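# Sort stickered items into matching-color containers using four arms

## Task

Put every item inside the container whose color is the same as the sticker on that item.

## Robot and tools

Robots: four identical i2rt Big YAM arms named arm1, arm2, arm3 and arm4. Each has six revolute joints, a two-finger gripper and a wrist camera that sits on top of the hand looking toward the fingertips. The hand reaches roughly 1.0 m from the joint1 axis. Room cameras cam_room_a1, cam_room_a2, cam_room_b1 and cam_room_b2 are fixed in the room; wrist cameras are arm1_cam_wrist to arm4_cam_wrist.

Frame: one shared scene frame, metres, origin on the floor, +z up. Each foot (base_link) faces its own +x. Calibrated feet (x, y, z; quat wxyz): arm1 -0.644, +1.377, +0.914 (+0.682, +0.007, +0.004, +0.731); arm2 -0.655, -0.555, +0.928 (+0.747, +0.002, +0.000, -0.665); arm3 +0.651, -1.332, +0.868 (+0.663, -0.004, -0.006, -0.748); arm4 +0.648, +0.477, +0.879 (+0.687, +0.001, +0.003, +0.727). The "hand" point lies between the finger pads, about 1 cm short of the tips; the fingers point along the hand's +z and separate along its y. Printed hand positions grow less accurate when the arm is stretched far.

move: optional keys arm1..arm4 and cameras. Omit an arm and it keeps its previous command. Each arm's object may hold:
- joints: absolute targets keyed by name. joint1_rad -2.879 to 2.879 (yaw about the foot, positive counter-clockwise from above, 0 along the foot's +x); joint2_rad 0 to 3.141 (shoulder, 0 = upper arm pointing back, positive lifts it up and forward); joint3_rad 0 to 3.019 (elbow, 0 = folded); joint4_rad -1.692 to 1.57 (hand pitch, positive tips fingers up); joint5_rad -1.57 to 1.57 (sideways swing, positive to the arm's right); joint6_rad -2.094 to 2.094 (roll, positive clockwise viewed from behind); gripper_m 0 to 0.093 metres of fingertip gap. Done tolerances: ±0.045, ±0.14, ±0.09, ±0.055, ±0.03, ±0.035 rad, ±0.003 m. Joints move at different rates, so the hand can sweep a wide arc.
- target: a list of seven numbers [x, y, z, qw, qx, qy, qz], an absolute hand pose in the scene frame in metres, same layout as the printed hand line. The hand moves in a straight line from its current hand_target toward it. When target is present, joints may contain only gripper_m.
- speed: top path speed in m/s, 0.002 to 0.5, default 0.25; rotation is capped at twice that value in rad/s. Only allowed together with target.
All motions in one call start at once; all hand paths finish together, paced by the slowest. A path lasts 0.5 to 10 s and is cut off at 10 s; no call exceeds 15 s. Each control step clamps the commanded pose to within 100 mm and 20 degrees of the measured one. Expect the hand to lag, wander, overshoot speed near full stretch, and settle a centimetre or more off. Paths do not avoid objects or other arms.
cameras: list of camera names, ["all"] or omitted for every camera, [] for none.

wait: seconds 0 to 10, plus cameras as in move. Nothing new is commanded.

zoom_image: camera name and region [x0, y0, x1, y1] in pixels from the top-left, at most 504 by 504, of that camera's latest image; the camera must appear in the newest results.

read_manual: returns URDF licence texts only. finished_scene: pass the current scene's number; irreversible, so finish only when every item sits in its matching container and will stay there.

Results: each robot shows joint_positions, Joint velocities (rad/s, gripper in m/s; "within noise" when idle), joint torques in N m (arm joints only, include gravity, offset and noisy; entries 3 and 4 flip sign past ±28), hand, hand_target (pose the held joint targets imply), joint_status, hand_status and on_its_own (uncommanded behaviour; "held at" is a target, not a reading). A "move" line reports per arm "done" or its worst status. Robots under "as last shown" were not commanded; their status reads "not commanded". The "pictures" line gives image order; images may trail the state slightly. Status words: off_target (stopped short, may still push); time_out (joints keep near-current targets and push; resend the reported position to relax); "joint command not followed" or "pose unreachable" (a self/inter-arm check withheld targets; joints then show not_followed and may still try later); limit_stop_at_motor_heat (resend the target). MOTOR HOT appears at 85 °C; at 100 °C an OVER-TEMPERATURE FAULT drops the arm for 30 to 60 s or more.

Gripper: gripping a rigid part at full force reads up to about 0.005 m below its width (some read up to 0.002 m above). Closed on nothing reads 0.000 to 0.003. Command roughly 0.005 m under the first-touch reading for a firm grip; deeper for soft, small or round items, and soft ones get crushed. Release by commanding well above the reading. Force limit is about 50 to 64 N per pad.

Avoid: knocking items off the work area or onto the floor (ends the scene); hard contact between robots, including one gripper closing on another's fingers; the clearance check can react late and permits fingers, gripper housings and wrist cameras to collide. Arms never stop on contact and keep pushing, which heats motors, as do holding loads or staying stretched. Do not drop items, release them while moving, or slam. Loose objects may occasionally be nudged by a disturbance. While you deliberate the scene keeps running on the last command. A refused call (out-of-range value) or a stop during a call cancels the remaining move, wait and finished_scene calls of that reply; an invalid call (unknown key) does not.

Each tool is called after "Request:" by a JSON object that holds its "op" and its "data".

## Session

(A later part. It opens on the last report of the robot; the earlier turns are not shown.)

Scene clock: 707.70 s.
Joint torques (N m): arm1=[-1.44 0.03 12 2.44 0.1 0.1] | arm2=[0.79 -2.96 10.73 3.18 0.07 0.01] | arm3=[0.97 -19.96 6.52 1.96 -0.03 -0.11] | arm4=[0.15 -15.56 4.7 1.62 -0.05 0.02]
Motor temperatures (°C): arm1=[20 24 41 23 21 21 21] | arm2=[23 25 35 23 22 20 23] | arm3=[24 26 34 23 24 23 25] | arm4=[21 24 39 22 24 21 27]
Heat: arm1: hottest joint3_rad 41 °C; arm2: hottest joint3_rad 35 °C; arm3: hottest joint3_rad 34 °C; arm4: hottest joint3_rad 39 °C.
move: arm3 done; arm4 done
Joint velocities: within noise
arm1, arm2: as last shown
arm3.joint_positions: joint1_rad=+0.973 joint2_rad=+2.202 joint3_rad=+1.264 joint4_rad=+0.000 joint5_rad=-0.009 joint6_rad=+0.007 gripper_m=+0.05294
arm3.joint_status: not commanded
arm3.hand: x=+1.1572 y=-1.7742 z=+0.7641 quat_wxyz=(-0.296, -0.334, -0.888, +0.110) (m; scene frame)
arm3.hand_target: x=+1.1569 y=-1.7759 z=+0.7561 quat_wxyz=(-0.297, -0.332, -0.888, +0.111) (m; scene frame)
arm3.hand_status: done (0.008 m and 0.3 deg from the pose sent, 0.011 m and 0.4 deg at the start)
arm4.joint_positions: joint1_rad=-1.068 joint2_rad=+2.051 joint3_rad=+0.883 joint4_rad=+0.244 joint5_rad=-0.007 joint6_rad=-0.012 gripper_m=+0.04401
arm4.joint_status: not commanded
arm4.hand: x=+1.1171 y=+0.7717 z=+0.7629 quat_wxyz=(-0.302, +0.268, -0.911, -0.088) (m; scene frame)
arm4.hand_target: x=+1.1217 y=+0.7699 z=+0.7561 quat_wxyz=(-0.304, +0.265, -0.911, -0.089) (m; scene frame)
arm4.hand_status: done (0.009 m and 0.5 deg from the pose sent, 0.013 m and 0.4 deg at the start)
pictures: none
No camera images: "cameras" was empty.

Request:
{"op": "move", "data": {"arm3": {"target": [1.157, -1.776, 0.752, 0.2972, 0.3321, 0.8883, -0.1111], "speed": 0.03}, "arm4": {"target": [1.122, 0.770, 0.752, 0.3046, -0.2653, 0.9104, 0.0888], "speed": 0.03}, "cameras": ["cam_room_a1", "cam_room_a2"]}}

Scene clock: 712.10 s.
Joint torques (N m): arm1=[-2.26 0.44 11.92 2.36 0.04 0.12] | arm2=[0.73 -2.73 10.7 3.19 0.07 0.03] | arm3=[1.03 -19.49 6.57 1.92 -0.04 -0.11] | arm4=[-0.26 -15.56 4.68 1.54 -0.04 0.05]
Motor temperatures (°C): arm1=[20 24 41 23 21 21 21] | arm2=[23 25 35 23 22 20 23] | arm3=[24 26 34 23 24 23 25] | arm4=[21 24 38 22 24 21 27]
Heat: arm1: hottest joint3_rad 41 °C; arm2: hottest joint3_rad 35 °C; arm3: hottest joint3_rad 34 °C; arm4: hottest joint3_rad 38 °C.
move: arm3 off_target; arm4 done
Joint velocities: within noise
arm1, arm2: as last shown
arm3.joint_positions: joint1_rad=+0.973 joint2_rad=+2.204 joint3_rad=+1.264 joint4_rad=+0.008 joint5_rad=-0.009 joint6_rad=+0.007 gripper_m=+0.05294
arm3.joint_status: not commanded
arm3.hand: x=+1.1580 y=-1.7749 z=+0.7639 quat_wxyz=(-0.299, -0.334, -0.887, +0.111) (m; scene frame)
arm3.hand_target: x=+1.1568 y=-1.7758 z=+0.7522 quat_wxyz=(-0.297, -0.332, -0.888, +0.111) (m; scene frame)
arm3.hand_status: off_target (0.012 m and 0.3 deg from the pose sent, 0.012 m and 0.3 deg at the start)
arm4.joint_positions: joint1_rad=-1.069 joint2_rad=+2.058 joint3_rad=+0.883 joint4_rad=+0.254 joint5_rad=-0.007 joint6_rad=-0.012 gripper_m=+0.04401
arm4.joint_status: not commanded
arm4.hand: x=+1.1176 y=+0.7718 z=+0.7610 quat_wxyz=(-0.304, +0.268, -0.910, -0.088) (m; scene frame)
arm4.hand_target: x=+1.1216 y=+0.7698 z=+0.7521 quat_wxyz=(-0.304, +0.265, -0.911, -0.089) (m; scene frame)
arm4.hand_status: done (0.010 m and 0.3 deg from the pose sent, 0.012 m and 0.5 deg at the start)
pictures: cam_room_a1, cam_room_a2
Images, in order (width x height): cam_room_a1 672x504, cam_room_a2 672x504.

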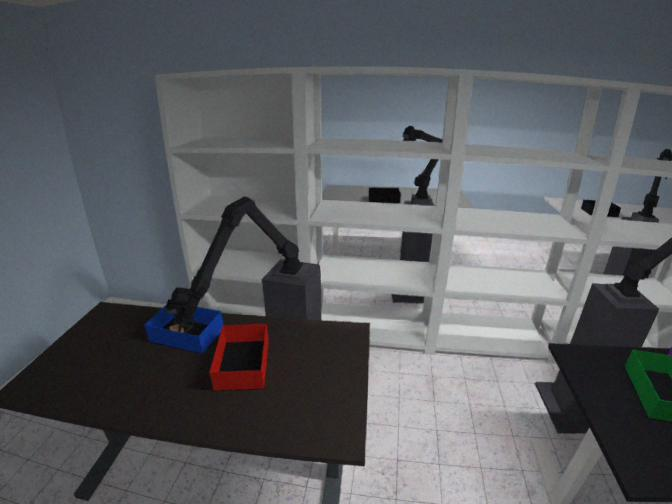

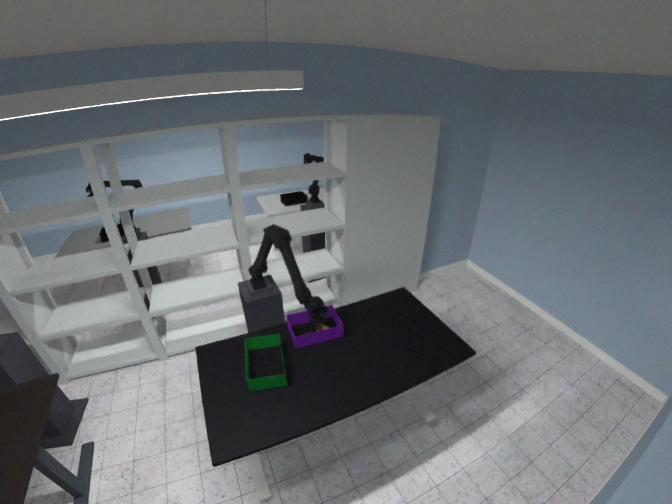

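Request:
{"op": "move", "data": {"arm3": {"target": [1.157, -1.776, 0.758, 0.2972, 0.3321, 0.8883, -0.1111], "speed": 0.03}, "arm4": {"target": [1.122, 0.770, 0.748, 0.3046, -0.2653, 0.9104, 0.0888], "speed": 0.03}, "cameras": ["arm3_cam_wrist", "arm4_cam_wrist"]}}

Scene clock: 716.10 s.
Joint torques (N m): arm1=[-1.96 -0.03 11.96 2.29 0.06 0.12] | arm2=[0.73 -2.78 10.67 3.15 0.07 0.03] | arm3=[0.97 -20.6 6.46 1.48 -0.04 -0.11] | arm4=[-0.09 -15.03 4.85 1.62 -0.02 0.03]
Motor temperatures (°C): arm1=[20 24 41 23 21 21 21] | arm2=[23 25 35 23 22 20 23] | arm3=[24 26 34 23 24 23 25] | arm4=[21 24 38 22 24 21 27]
Heat: arm1: hottest joint3_rad 41 °C; arm2: hottest joint3_rad 35 °C; arm3: hottest joint3_rad 34 °C; arm4: hottest joint3_rad 38 °C.
move: arm3 done; arm4 off_target
Joint velocities: within noise
arm1, arm2: as last shown
arm3.joint_positions: joint1_rad=+0.973 joint2_rad=+2.204 joint3_rad=+1.264 joint4_rad=+0.008 joint5_rad=-0.009 joint6_rad=+0.007 gripper_m=+0.05294
arm3.joint_status: not commanded
arm3.hand: x=+1.1580 y=-1.7749 z=+0.7639 quat_wxyz=(-0.299, -0.334, -0.887, +0.111) (m; scene frame)
arm3.hand_target: x=+1.1570 y=-1.7759 z=+0.7581 quat_wxyz=(-0.297, -0.332, -0.888, +0.111) (m; scene frame)
arm3.hand_status: done (0.006 m and 0.3 deg from the pose sent, 0.006 m and 0.3 deg at the start)
arm4.joint_positions: joint1_rad=-1.069 joint2_rad=+2.061 joint3_rad=+0.883 joint4_rad=+0.266 joint5_rad=-0.007 joint6_rad=-0.012 gripper_m=+0.04401
arm4.joint_status: not commanded
arm4.hand: x=+1.1187 y=+0.7725 z=+0.7607 quat_wxyz=(-0.307, +0.268, -0.909, -0.090) (m; scene frame)
arm4.hand_target: x=+1.1215 y=+0.7698 z=+0.7483 quat_wxyz=(-0.305, +0.265, -0.911, -0.089) (m; scene frame)
arm4.hand_status: off_target (0.013 m and 0.5 deg from the pose sent, 0.014 m and 0.3 deg at the start)
pictures: arm3_cam_wrist, arm4_cam_wrist
Images, in order (width x height): arm3_cam_wrist 672x504, arm4_cam_wrist 672x504.

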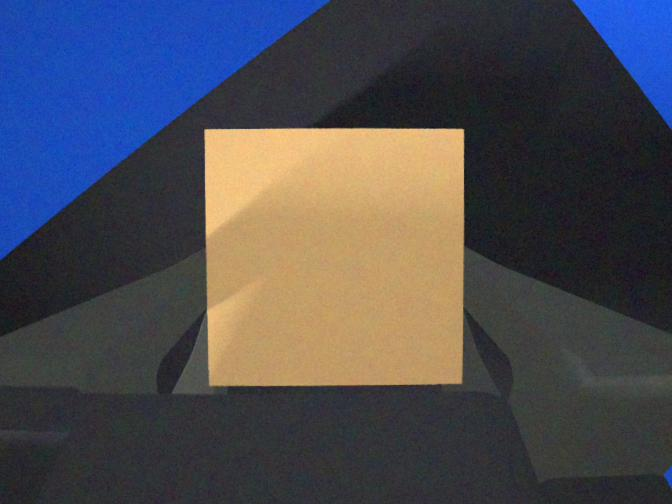

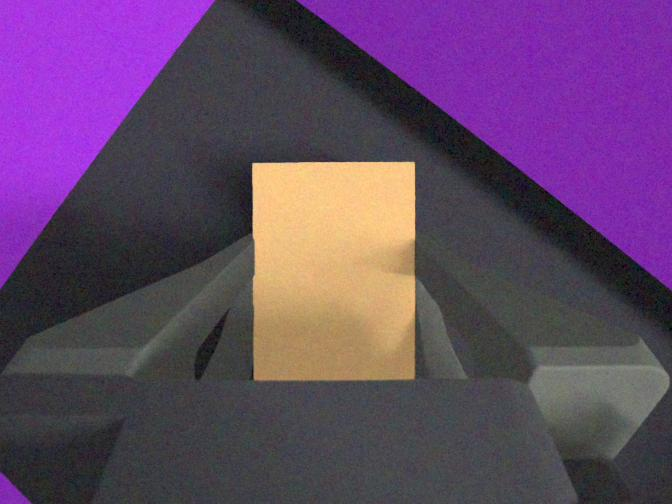

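Request:
{"op": "move", "data": {"arm4": {"target": [1.122, 0.770, 0.7545, 0.3046, -0.2653, 0.9104, 0.0888], "speed": 0.03}, "cameras": []}}

Request:
{"op": "move", "data": {"arm3": {"joints": {"gripper_m": 0.074}}, "arm4": {"joints": {"gripper_m": 0.064}}, "cameras": ["arm3_cam_wrist", "arm4_cam_wrist", "cam_room_a1", "cam_room_a2"]}}

Scene clock: 720.77 s.
Joint torques (N m): arm1=[-1.79 0.67 12.07 2.25 0.06 0.08] | arm2=[0.73 -2.78 10.69 3.18 0.06 0.02] | arm3=[0.73 -20.72 6.48 1.51 -0.05 -0.11] | arm4=[0.03 -16.38 4.77 0.98 -0.01 0.02]
Motor temperatures (°C): arm1=[20 24 41 23 21 21 21] | arm2=[23 25 35 23 22 20 23] | arm3=[24 26 33 23 24 23 25] | arm4=[21 25 38 22 24 21 27]
Heat: arm1: hottest joint3_rad 41 °C; arm2: hottest joint3_rad 35 °C; arm3: hottest joint3_rad 33 °C; arm4: hottest joint3_rad 38 °C.
move: arm4 done
Joint velocities: within noise
arm1, arm2, arm3: as last shown
arm4.joint_positions: joint1_rad=-1.069 joint2_rad=+2.062 joint3_rad=+0.883 joint4_rad=+0.266 joint5_rad=-0.007 joint6_rad=-0.012 gripper_m=+0.04401
arm4.joint_status: not commanded
arm4.hand: x=+1.1188 y=+0.7723 z=+0.7605 quat_wxyz=(-0.307, +0.268, -0.909, -0.089) (m; scene frame)
arm4.hand_target: x=+1.1218 y=+0.7698 z=+0.7544 quat_wxyz=(-0.304, +0.265, -0.911, -0.089) (m; scene frame)
arm4.hand_status: done (0.007 m and 0.4 deg from the pose sent, 0.007 m and 0.5 deg at the start)
pictures: none
No camera images: "cameras" was empty.

Scene clock: 721.27 s.
Joint torques (N m): arm1=[-1.73 -0.44 11.9 2.29 0.07 0.13] | arm2=[0.73 -2.9 10.71 3.21 0.07 0.02] | arm3=[0.85 -20.72 6.49 1.46 -0.04 -0.11] | arm4=[0.03 -16.56 4.81 1.06 -0.03 0.03]
Motor temperatures (°C): arm1=[20 24 41 23 21 21 21] | arm2=[23 25 35 23 22 20 23] | arm3=[24 26 33 23 24 23 25] | arm4=[21 25 38 22 24 21 27]
Heat: arm1: hottest joint3_rad 41 °C; arm2: hottest joint3_rad 35 °C; arm3: hottest joint3_rad 33 °C; arm4: hottest joint3_rad 38 °C.
move: arm3 done; arm4 done
Joint velocities: within noise
arm1, arm2: as last shown
arm3.joint_positions: joint1_rad=+0.973 joint2_rad=+2.204 joint3_rad=+1.264 joint4_rad=+0.008 joint5_rad=-0.009 joint6_rad=+0.007 gripper_m=+0.07397
arm3.joint_status: all done
arm3.hand: x=+1.1580 y=-1.7749 z=+0.7639 quat_wxyz=(-0.299, -0.334, -0.887, +0.111) (m; scene frame)
arm3.hand_target: x=+1.1570 y=-1.7759 z=+0.7581 quat_wxyz=(-0.297, -0.332, -0.888, +0.111) (m; scene frame)
arm3.hand_status: not commanded
arm4.joint_positions: joint1_rad=-1.069 joint2_rad=+2.062 joint3_rad=+0.883 joint4_rad=+0.266 joint5_rad=-0.007 joint6_rad=-0.012 gripper_m=+0.06391
arm4.joint_status: all done
arm4.hand: x=+1.1188 y=+0.7723 z=+0.7605 quat_wxyz=(-0.307, +0.268, -0.909, -0.089) (m; scene frame)
arm4.hand_target: x=+1.1218 y=+0.7698 z=+0.7544 quat_wxyz=(-0.304, +0.265, -0.911, -0.089) (m; scene frame)
arm4.hand_status: not commanded
pictures: arm3_cam_wrist, arm4_cam_wrist, cam_room_a1, cam_room_a2
Images, in order (width x height): arm3_cam_wrist 672x504, arm4_cam_wrist 672x504, cam_room_a1 672x504, cam_room_a2 672x504.

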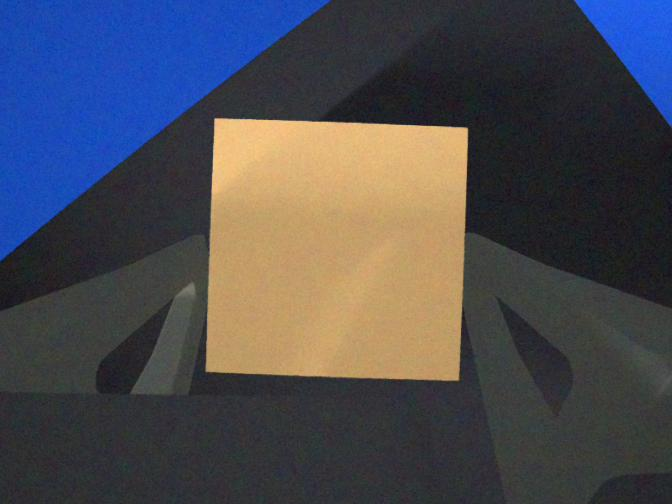

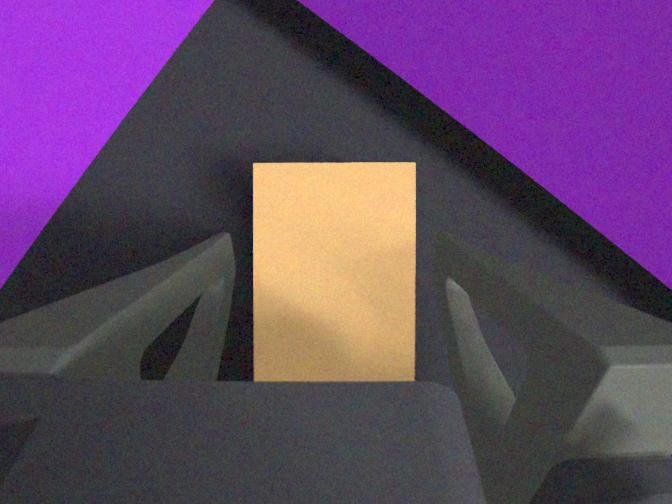

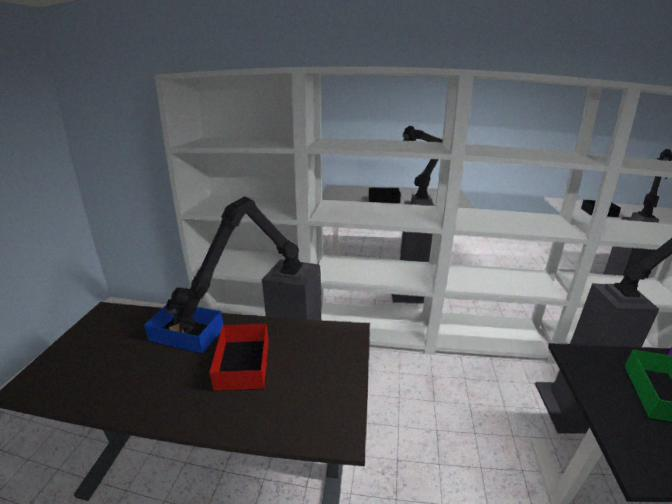

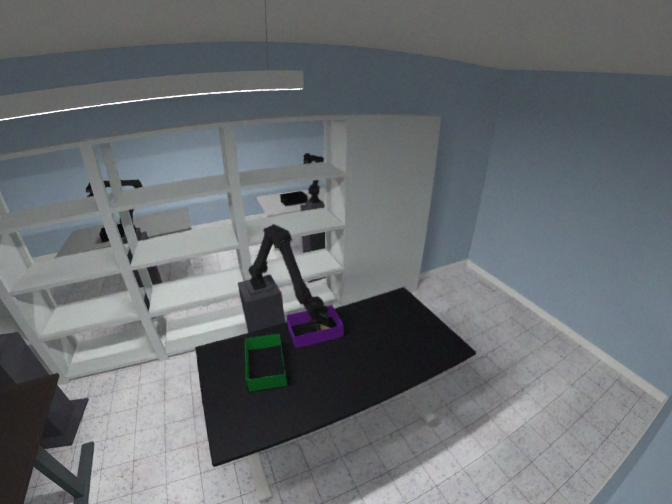

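Request:
{"op": "move", "data": {"arm3": {"joints": {"gripper_m": 0.085}}, "arm4": {"joints": {"gripper_m": 0.070}}, "cameras": ["arm3_cam_wrist", "arm4_cam_wrist"]}}

Request:
{"op": "move", "data": {"arm3": {"target": [1.157, -1.776, 0.80, 0.2972, 0.3321, 0.8883, -0.1111], "speed": 0.05}, "arm4": {"target": [1.122, 0.770, 0.795, 0.3046, -0.2653, 0.9104, 0.0888], "speed": 0.05}, "cameras": ["arm3_cam_wrist", "arm4_cam_wrist"]}}

Scene clock: 729.43 s.
Joint torques (N m): arm1=[-1.67 -0.38 12.03 2.36 0.05 0.09] | arm2=[0.67 -2.84 10.71 3.22 0.06 0.02] | arm3=[1.03 -20.66 6.5 1.46 -0.04 -0.11] | arm4=[0.5 -16.85 4.75 1.14 0.01 0.05]
Motor temperatures (°C): arm1=[20 24 41 23 21 21 21] | arm2=[23 25 35 23 22 20 23] | arm3=[24 26 33 23 24 23 25] | arm4=[21 25 37 22 24 21 27]
Heat: arm1: hottest joint3_rad 41 °C; arm2: hottest joint3_rad 35 °C; arm3: hottest joint3_rad 33 °C; arm4: hottest joint3_rad 37 °C.
move: arm3 done; arm4 done
Joint velocities: within noise
arm1, arm2: as last shown
arm3.joint_positions: joint1_rad=+0.973 joint2_rad=+2.204 joint3_rad=+1.264 joint4_rad=+0.008 joint5_rad=-0.009 joint6_rad=+0.007 gripper_m=+0.08494
arm3.joint_status: all done
arm3.hand: x=+1.1580 y=-1.7749 z=+0.7639 quat_wxyz=(-0.299, -0.334, -0.887, +0.111) (m; scene frame)
arm3.hand_target: x=+1.1570 y=-1.7759 z=+0.7581 quat_wxyz=(-0.297, -0.332, -0.888, +0.111) (m; scene frame)
arm3.hand_status: not commanded
arm4.joint_positions: joint1_rad=-1.069 joint2_rad=+2.062 joint3_rad=+0.883 joint4_rad=+0.266 joint5_rad=-0.007 joint6_rad=-0.012 gripper_m=+0.06989
arm4.joint_status: all done
arm4.hand: x=+1.1188 y=+0.7723 z=+0.7605 quat_wxyz=(-0.307, +0.268, -0.909, -0.089) (m; scene frame)
arm4.hand_target: x=+1.1218 y=+0.7698 z=+0.7544 quat_wxyz=(-0.304, +0.265, -0.911, -0.089) (m; scene frame)
arm4.hand_status: not commanded
pictures: arm3_cam_wrist, arm4_cam_wrist
Images, in order (width x height): arm3_cam_wrist 672x504, arm4_cam_wrist 672x504.

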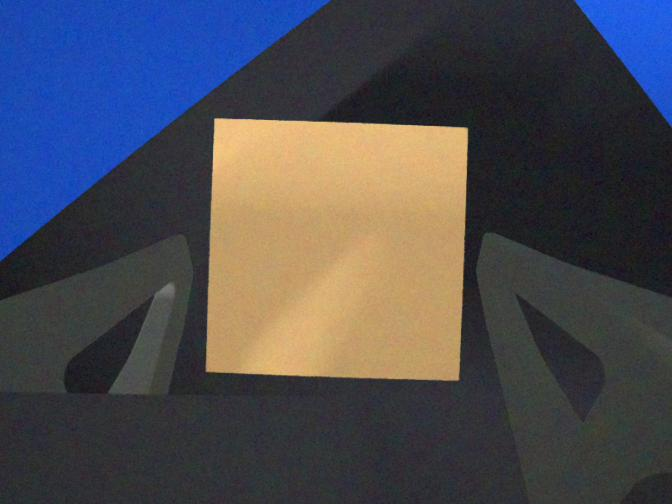

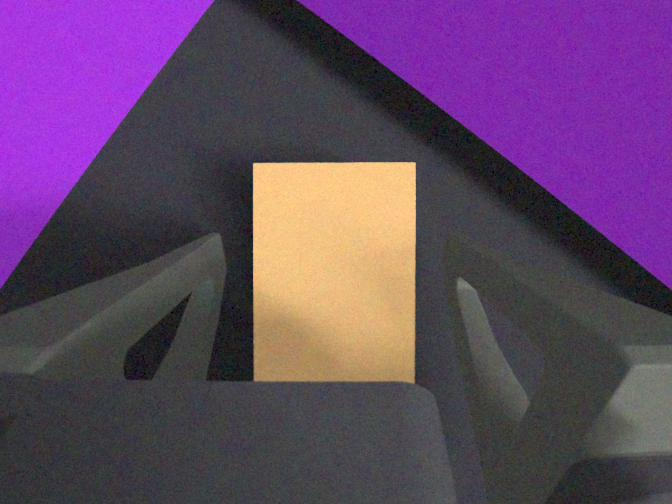

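Scene clock: 730.87 s.
Joint torques (N m): arm1=[-1.9 -0.5 11.97 2.47 0.08 0.09] | arm2=[0.67 -2.78 10.71 3.19 0.06 0.02] | arm3=[0.91 -22.83 6.32 0.91 -0.05 -0.12] | arm4=[0.21 -19.19 4.52 0.55 -0.01 0.05]
Motor temperatures (°C): arm1=[20 24 41 23 21 21 21] | arm2=[23 25 35 23 22 20 23] | arm3=[24 26 33 23 24 23 25] | arm4=[21 25 37 22 24 21 27]
Heat: arm1: hottest joint3_rad 41 °C; arm2: hottest joint3_rad 35 °C; arm3: hottest joint3_rad 33 °C; arm4: hottest joint3_rad 37 °C.
move: arm3 done; arm4 done
Joint velocities: within noise
arm1, arm2: as last shown
arm3.joint_positions: joint1_rad=+0.973 joint2_rad=+2.143 joint3_rad=+1.264 joint4_rad=-0.058 joint5_rad=-0.009 joint6_rad=+0.007 gripper_m=+0.08494
arm3.joint_status: not commanded
arm3.hand: x=+1.1585 y=-1.7750 z=+0.7940 quat_wxyz=(-0.297, -0.334, -0.888, +0.110) (m; scene frame)
arm3.hand_target: x=+1.1570 y=-1.7760 z=+0.7999 quat_wxyz=(-0.297, -0.332, -0.888, +0.111) (m; scene frame)
arm3.hand_status: done (0.006 m and 0.3 deg from the pose sent, 0.036 m and 0.3 deg at the start)
arm4.joint_positions: joint1_rad=-1.069 joint2_rad=+1.984 joint3_rad=+0.883 joint4_rad=+0.181 joint5_rad=-0.007 joint6_rad=-0.012 gripper_m=+0.06989
arm4.joint_status: not commanded
arm4.hand: x=+1.1202 y=+0.7731 z=+0.7894 quat_wxyz=(-0.304, +0.268, -0.910, -0.089) (m; scene frame)
arm4.hand_target: x=+1.1219 y=+0.7699 z=+0.7948 quat_wxyz=(-0.305, +0.265, -0.911, -0.089) (m; scene frame)
arm4.hand_status: done (0.007 m and 0.3 deg from the pose sent, 0.035 m and 0.5 deg at the start)
pictures: arm3_cam_wrist, arm4_cam_wrist
Images, in order (width x height): arm3_cam_wrist 672x504, arm4_cam_wrist 672x504.

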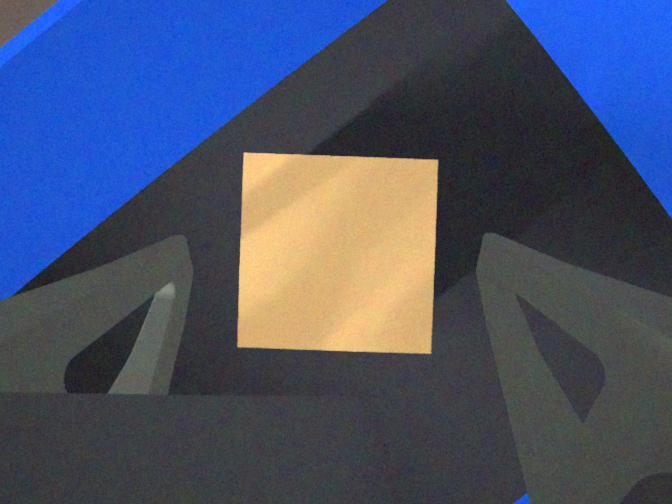

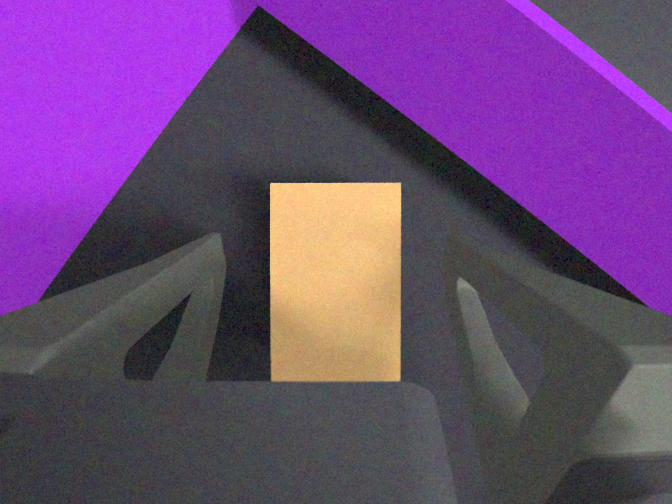

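Clean release. Continue straight up.

Request:
{"op": "move", "data": {"arm3": {"target": [1.157, -1.776, 0.90, 0.2972, 0.3321, 0.8883, -0.1111], "speed": 0.1}, "arm4": {"target": [1.122, 0.770, 0.90, 0.3046, -0.2653, 0.9104, 0.0888], "speed": 0.1}, "cameras": ["arm3_cam_wrist", "arm4_cam_wrist"]}}

Request:
{"op": "move", "data": {"arm3": {"target": [1.15, -1.77, 1.02, 0.2972, 0.3321, 0.8883, -0.1111], "speed": 0.12}, "arm4": {"target": [1.115, 0.766, 1.02, 0.3046, -0.2653, 0.9104, 0.0888], "speed": 0.12}, "cameras": ["arm3_cam_wrist", "arm4_cam_wrist"]}}

Scene clock: 737.40 s.
Joint torques (N m): arm1=[-2.08 0.03 11.93 2.39 0.05 0.1] | arm2=[0.62 -2.9 10.73 3.18 0.06 0.02] | arm3=[0.62 -21.3 10.1 0.84 -0.08 -0.12] | arm4=[0.09 -16.32 8.34 0.55 0 0.03]
Motor temperatures (°C): arm1=[20 24 41 23 21 21 21] | arm2=[23 25 36 23 22 20 23] | arm3=[24 26 33 23 24 23 25] | arm4=[21 25 36 22 24 21 26]
Heat: arm1: hottest joint3_rad 41 °C; arm2: hottest joint3_rad 36 °C; arm3: hottest joint3_rad 33 °C; arm4: hottest joint3_rad 36 °C.
move: arm3 off_target; arm4 off_target
Joint velocities: within noise
arm1.joint_positions: joint1_rad=-2.272 joint2_rad=+0.743 joint3_rad=+0.998 joint4_rad=-0.818 joint5_rad=-0.008 joint6_rad=-0.051 gripper_m=+0.07994
arm1.joint_status: not commanded
arm1.hand: x=-0.3413 y=+1.1605 z=+1.3104 quat_wxyz=(-0.449, -0.248, -0.843, +0.159) (m; scene frame)
arm1.hand_target: x=-0.3378 y=+1.1578 z=+1.3130 quat_wxyz=(-0.455, -0.250, -0.840, +0.160) (m; scene frame)
arm1.hand_status: not commanded
arm2.joint_positions: joint1_rad=+0.849 joint2_rad=+0.740 joint3_rad=+1.013 joint4_rad=-0.818 joint5_rad=+0.002 joint6_rad=-0.123 gripper_m=+0.09090
arm2.joint_status: not commanded
arm2.hand: x=-0.3552 y=-0.7654 z=+1.3394 quat_wxyz=(-0.459, -0.209, -0.846, +0.174) (m; scene frame)
arm2.hand_target: x=-0.3516 y=-0.7685 z=+1.3321 quat_wxyz=(-0.456, -0.208, -0.848, +0.175) (m; scene frame)
arm2.hand_status: not commanded
arm3.joint_positions: joint1_rad=+0.973 joint2_rad=+1.959 joint3_rad=+1.264 joint4_rad=-0.270 joint5_rad=-0.010 joint6_rad=+0.006 gripper_m=+0.08494
arm3.joint_status: not commanded
arm3.hand: x=+1.1495 y=-1.7658 z=+0.8821 quat_wxyz=(-0.284, -0.335, -0.892, +0.105) (m; scene frame)
arm3.hand_target: x=+1.1566 y=-1.7757 z=+0.9002 quat_wxyz=(-0.297, -0.332, -0.888, +0.111) (m; scene frame)
arm3.hand_status: off_target (0.022 m and 1.8 deg from the pose sent, 0.106 m and 0.3 deg at the start)
arm4.joint_positions: joint1_rad=-1.069 joint2_rad=+1.723 joint3_rad=+0.880 joint4_rad=-0.100 joint5_rad=-0.007 joint6_rad=-0.012 gripper_m=+0.06989
arm4.joint_status: not commanded
arm4.hand: x=+1.1094 y=+0.7665 z=+0.8857 quat_wxyz=(-0.293, +0.269, -0.913, -0.085) (m; scene frame)
arm4.hand_target: x=+1.1218 y=+0.7697 z=+0.9003 quat_wxyz=(-0.305, +0.265, -0.910, -0.089) (m; scene frame)
arm4.hand_status: off_target (0.019 m and 1.5 deg from the pose sent, 0.111 m and 0.3 deg at the start)
pictures: arm3_cam_wrist, arm4_cam_wrist
Images, in order (width x height): arm3_cam_wrist 672x504, arm4_cam_wrist 672x504.

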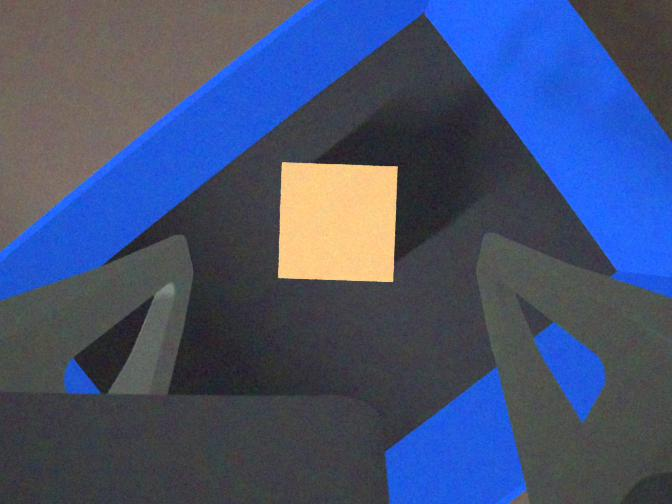

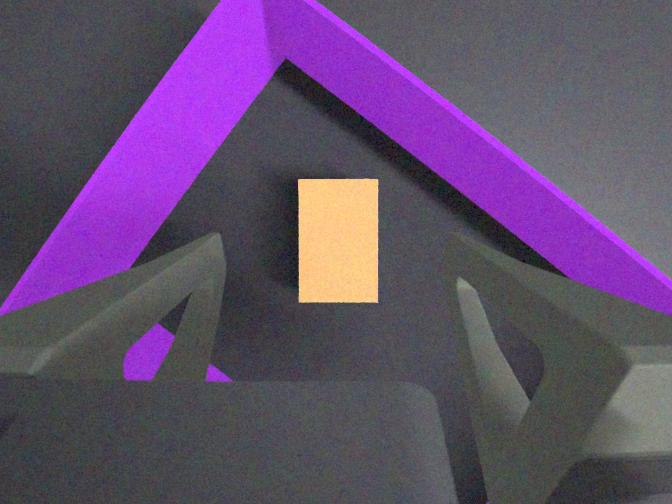

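Scene clock: 739.10 s.
Joint torques (N m): arm1=[-1.9 0.21 12.04 2.4 0.06 0.09] | arm2=[0.67 -2.9 10.74 3.19 0.06 0.02] | arm3=[0.62 -19.78 12.89 0.81 -0.08 -0.11] | arm4=[0.03 -14.8 11.18 0.55 -0.01 0.04]
Motor temperatures (°C): arm1=[20 24 41 23 21 21 21] | arm2=[23 25 36 23 22 20 23] | arm3=[24 26 33 23 24 23 25] | arm4=[21 25 36 22 24 21 26]
Heat: arm1: hottest joint3_rad 41 °C; arm2: hottest joint3_rad 36 °C; arm3: hottest joint3_rad 33 °C; arm4: hottest joint3_rad 36 °C.
move: arm3 off_target; arm4 off_target
Joint velocities: within noise
arm1, arm2: as last shown
arm3.joint_positions: joint1_rad=+0.973 joint2_rad=+1.780 joint3_rad=+1.339 joint4_rad=-0.541 joint5_rad=-0.011 joint6_rad=+0.005 gripper_m=+0.08494
arm3.joint_status: not commanded
arm3.hand: x=+1.1403 y=-1.7562 z=+0.9931 quat_wxyz=(-0.277, -0.335, -0.895, +0.102) (m; scene frame)
arm3.hand_target: x=+1.1490 y=-1.7691 z=+1.0201 quat_wxyz=(-0.297, -0.332, -0.888, +0.111) (m; scene frame)
arm3.hand_status: off_target (0.032 m and 2.7 deg from the pose sent, 0.138 m and 1.8 deg at the start)
arm4.joint_positions: joint1_rad=-1.069 joint2_rad=+1.495 joint3_rad=+0.972 joint4_rad=-0.435 joint5_rad=-0.007 joint6_rad=-0.012 gripper_m=+0.06989
arm4.joint_status: not commanded
arm4.hand: x=+1.1003 y=+0.7609 z=+0.9973 quat_wxyz=(-0.287, +0.269, -0.915, -0.084) (m; scene frame)
arm4.hand_target: x=+1.1143 y=+0.7655 z=+1.0202 quat_wxyz=(-0.305, +0.265, -0.910, -0.089) (m; scene frame)
arm4.hand_status: off_target (0.027 m and 2.2 deg from the pose sent, 0.134 m and 1.5 deg at the start)
pictures: arm3_cam_wrist, arm4_cam_wrist
Images, in order (width x height): arm3_cam_wrist 672x504, arm4_cam_wrist 672x504.

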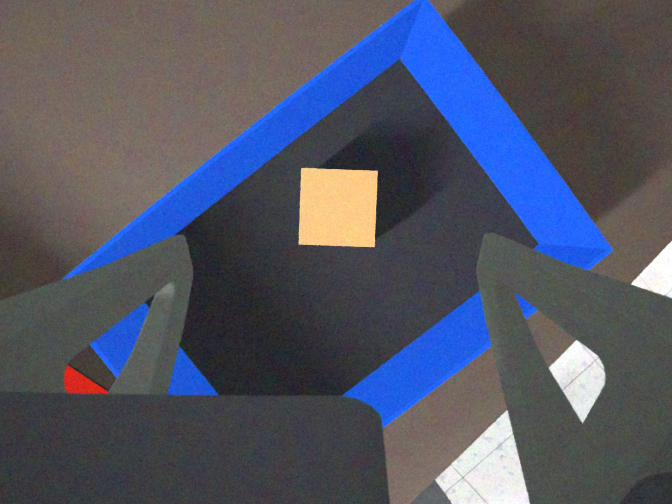

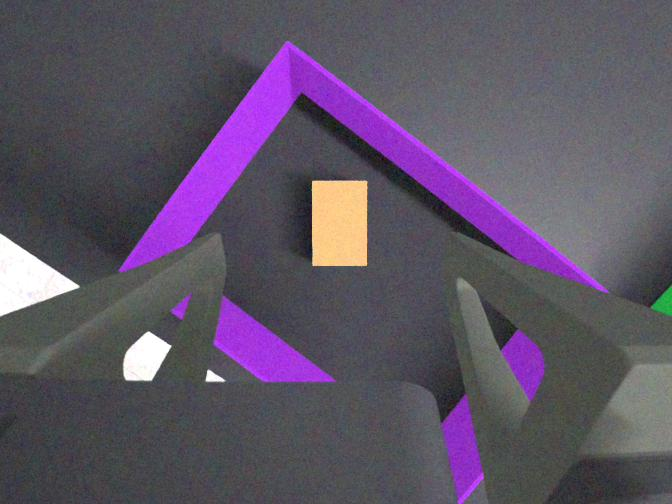

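Request:
{"op": "move", "data": {"arm3": {"joints": {"joint2_rad": 1.0, "joint3_rad": 1.15, "joint4_rad": -1.1}}, "arm4": {"joints": {"joint2_rad": 1.0, "joint3_rad": 1.12, "joint4_rad": -1.0}}, "cameras": ["arm3_cam_wrist", "arm4_cam_wrist", "cam_room_a1", "cam_room_a2"]}}

Scene clock: 745.27 s.
Joint torques (N m): arm1=[-1.9 0.38 12.18 2.36 0.04 0.11] | arm2=[0.73 -2.84 10.7 3.18 0.06 0.01] | arm3=[0.79 -5.48 10.18 0.87 -0.07 -0.13] | arm4=[0.09 -5.42 11.49 0.73 -0.01 0.05]
Motor temperatures (°C): arm1=[20 24 41 23 21 21 21] | arm2=[23 25 36 23 22 20 23] | arm3=[24 26 33 23 24 23 25] | arm4=[21 25 38 22 24 21 26]
Heat: arm1: hottest joint3_rad 41 °C; arm2: hottest joint3_rad 36 °C; arm3: hottest joint3_rad 33 °C; arm4: hottest joint3_rad 38 °C.
move: arm3 done; arm4 done
Joint velocities: within noise
arm1, arm2: as last shown
arm3.joint_positions: joint1_rad=+0.973 joint2_rad=+0.992 joint3_rad=+1.145 joint4_rad=-1.093 joint5_rad=-0.011 joint6_rad=+0.005 gripper_m=+0.08494
arm3.joint_status: all done
arm3.hand: x=+0.9483 y=-1.5854 z=+1.2158 quat_wxyz=(-0.295, -0.333, -0.889, +0.110) (m; scene frame)
arm3.hand_target: x=+0.9473 y=-1.5877 z=+1.2144 quat_wxyz=(-0.291, -0.333, -0.890, +0.109) (m; scene frame)
arm3.hand_status: not commanded
arm4.joint_positions: joint1_rad=-1.069 joint2_rad=+0.989 joint3_rad=+1.090 joint4_rad=-0.989 joint5_rad=-0.007 joint6_rad=-0.012 gripper_m=+0.06989
arm4.joint_status: all done
arm4.hand: x=+0.9931 y=+0.6940 z=+1.2088 quat_wxyz=(-0.319, +0.266, -0.905, -0.093) (m; scene frame)
arm4.hand_target: x=+0.9983 y=+0.6943 z=+1.2187 quat_wxyz=(-0.322, +0.264, -0.904, -0.094) (m; scene frame)
arm4.hand_status: not commanded
pictures: arm3_cam_wrist, arm4_cam_wrist, cam_room_a1, cam_room_a2
Images, in order (width x height): arm3_cam_wrist 672x504, arm4_cam_wrist 672x504, cam_room_a1 672x504, cam_room_a2 672x504.

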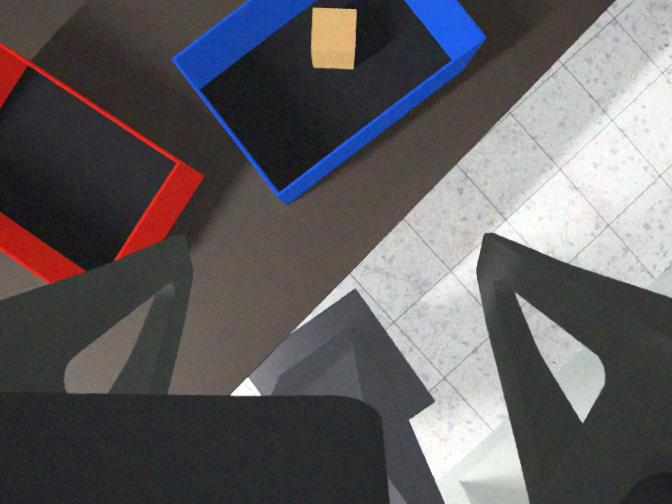

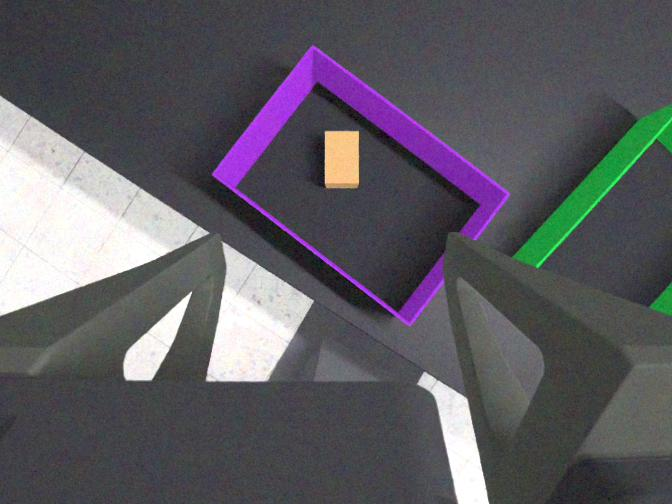

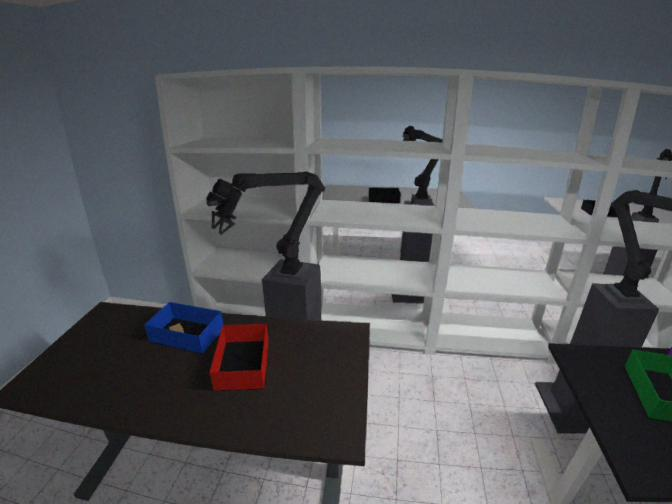

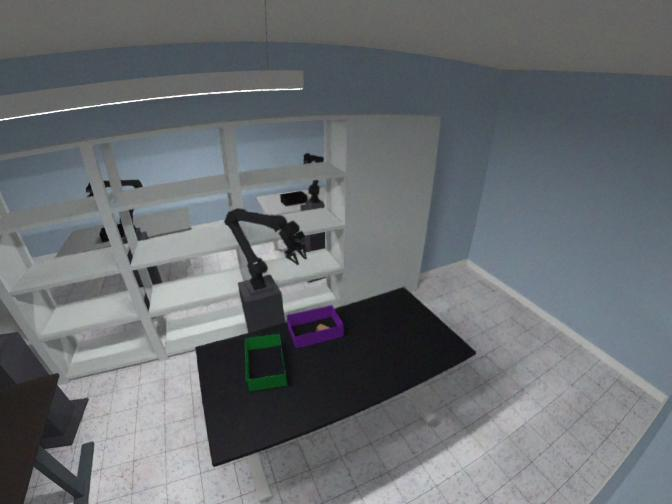

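Both items sit in their matching containers, and all the arms are clear of them.

Request:
{"op": "finished_scene", "data": {"scene": 3}}

The scene is finished: the task was done.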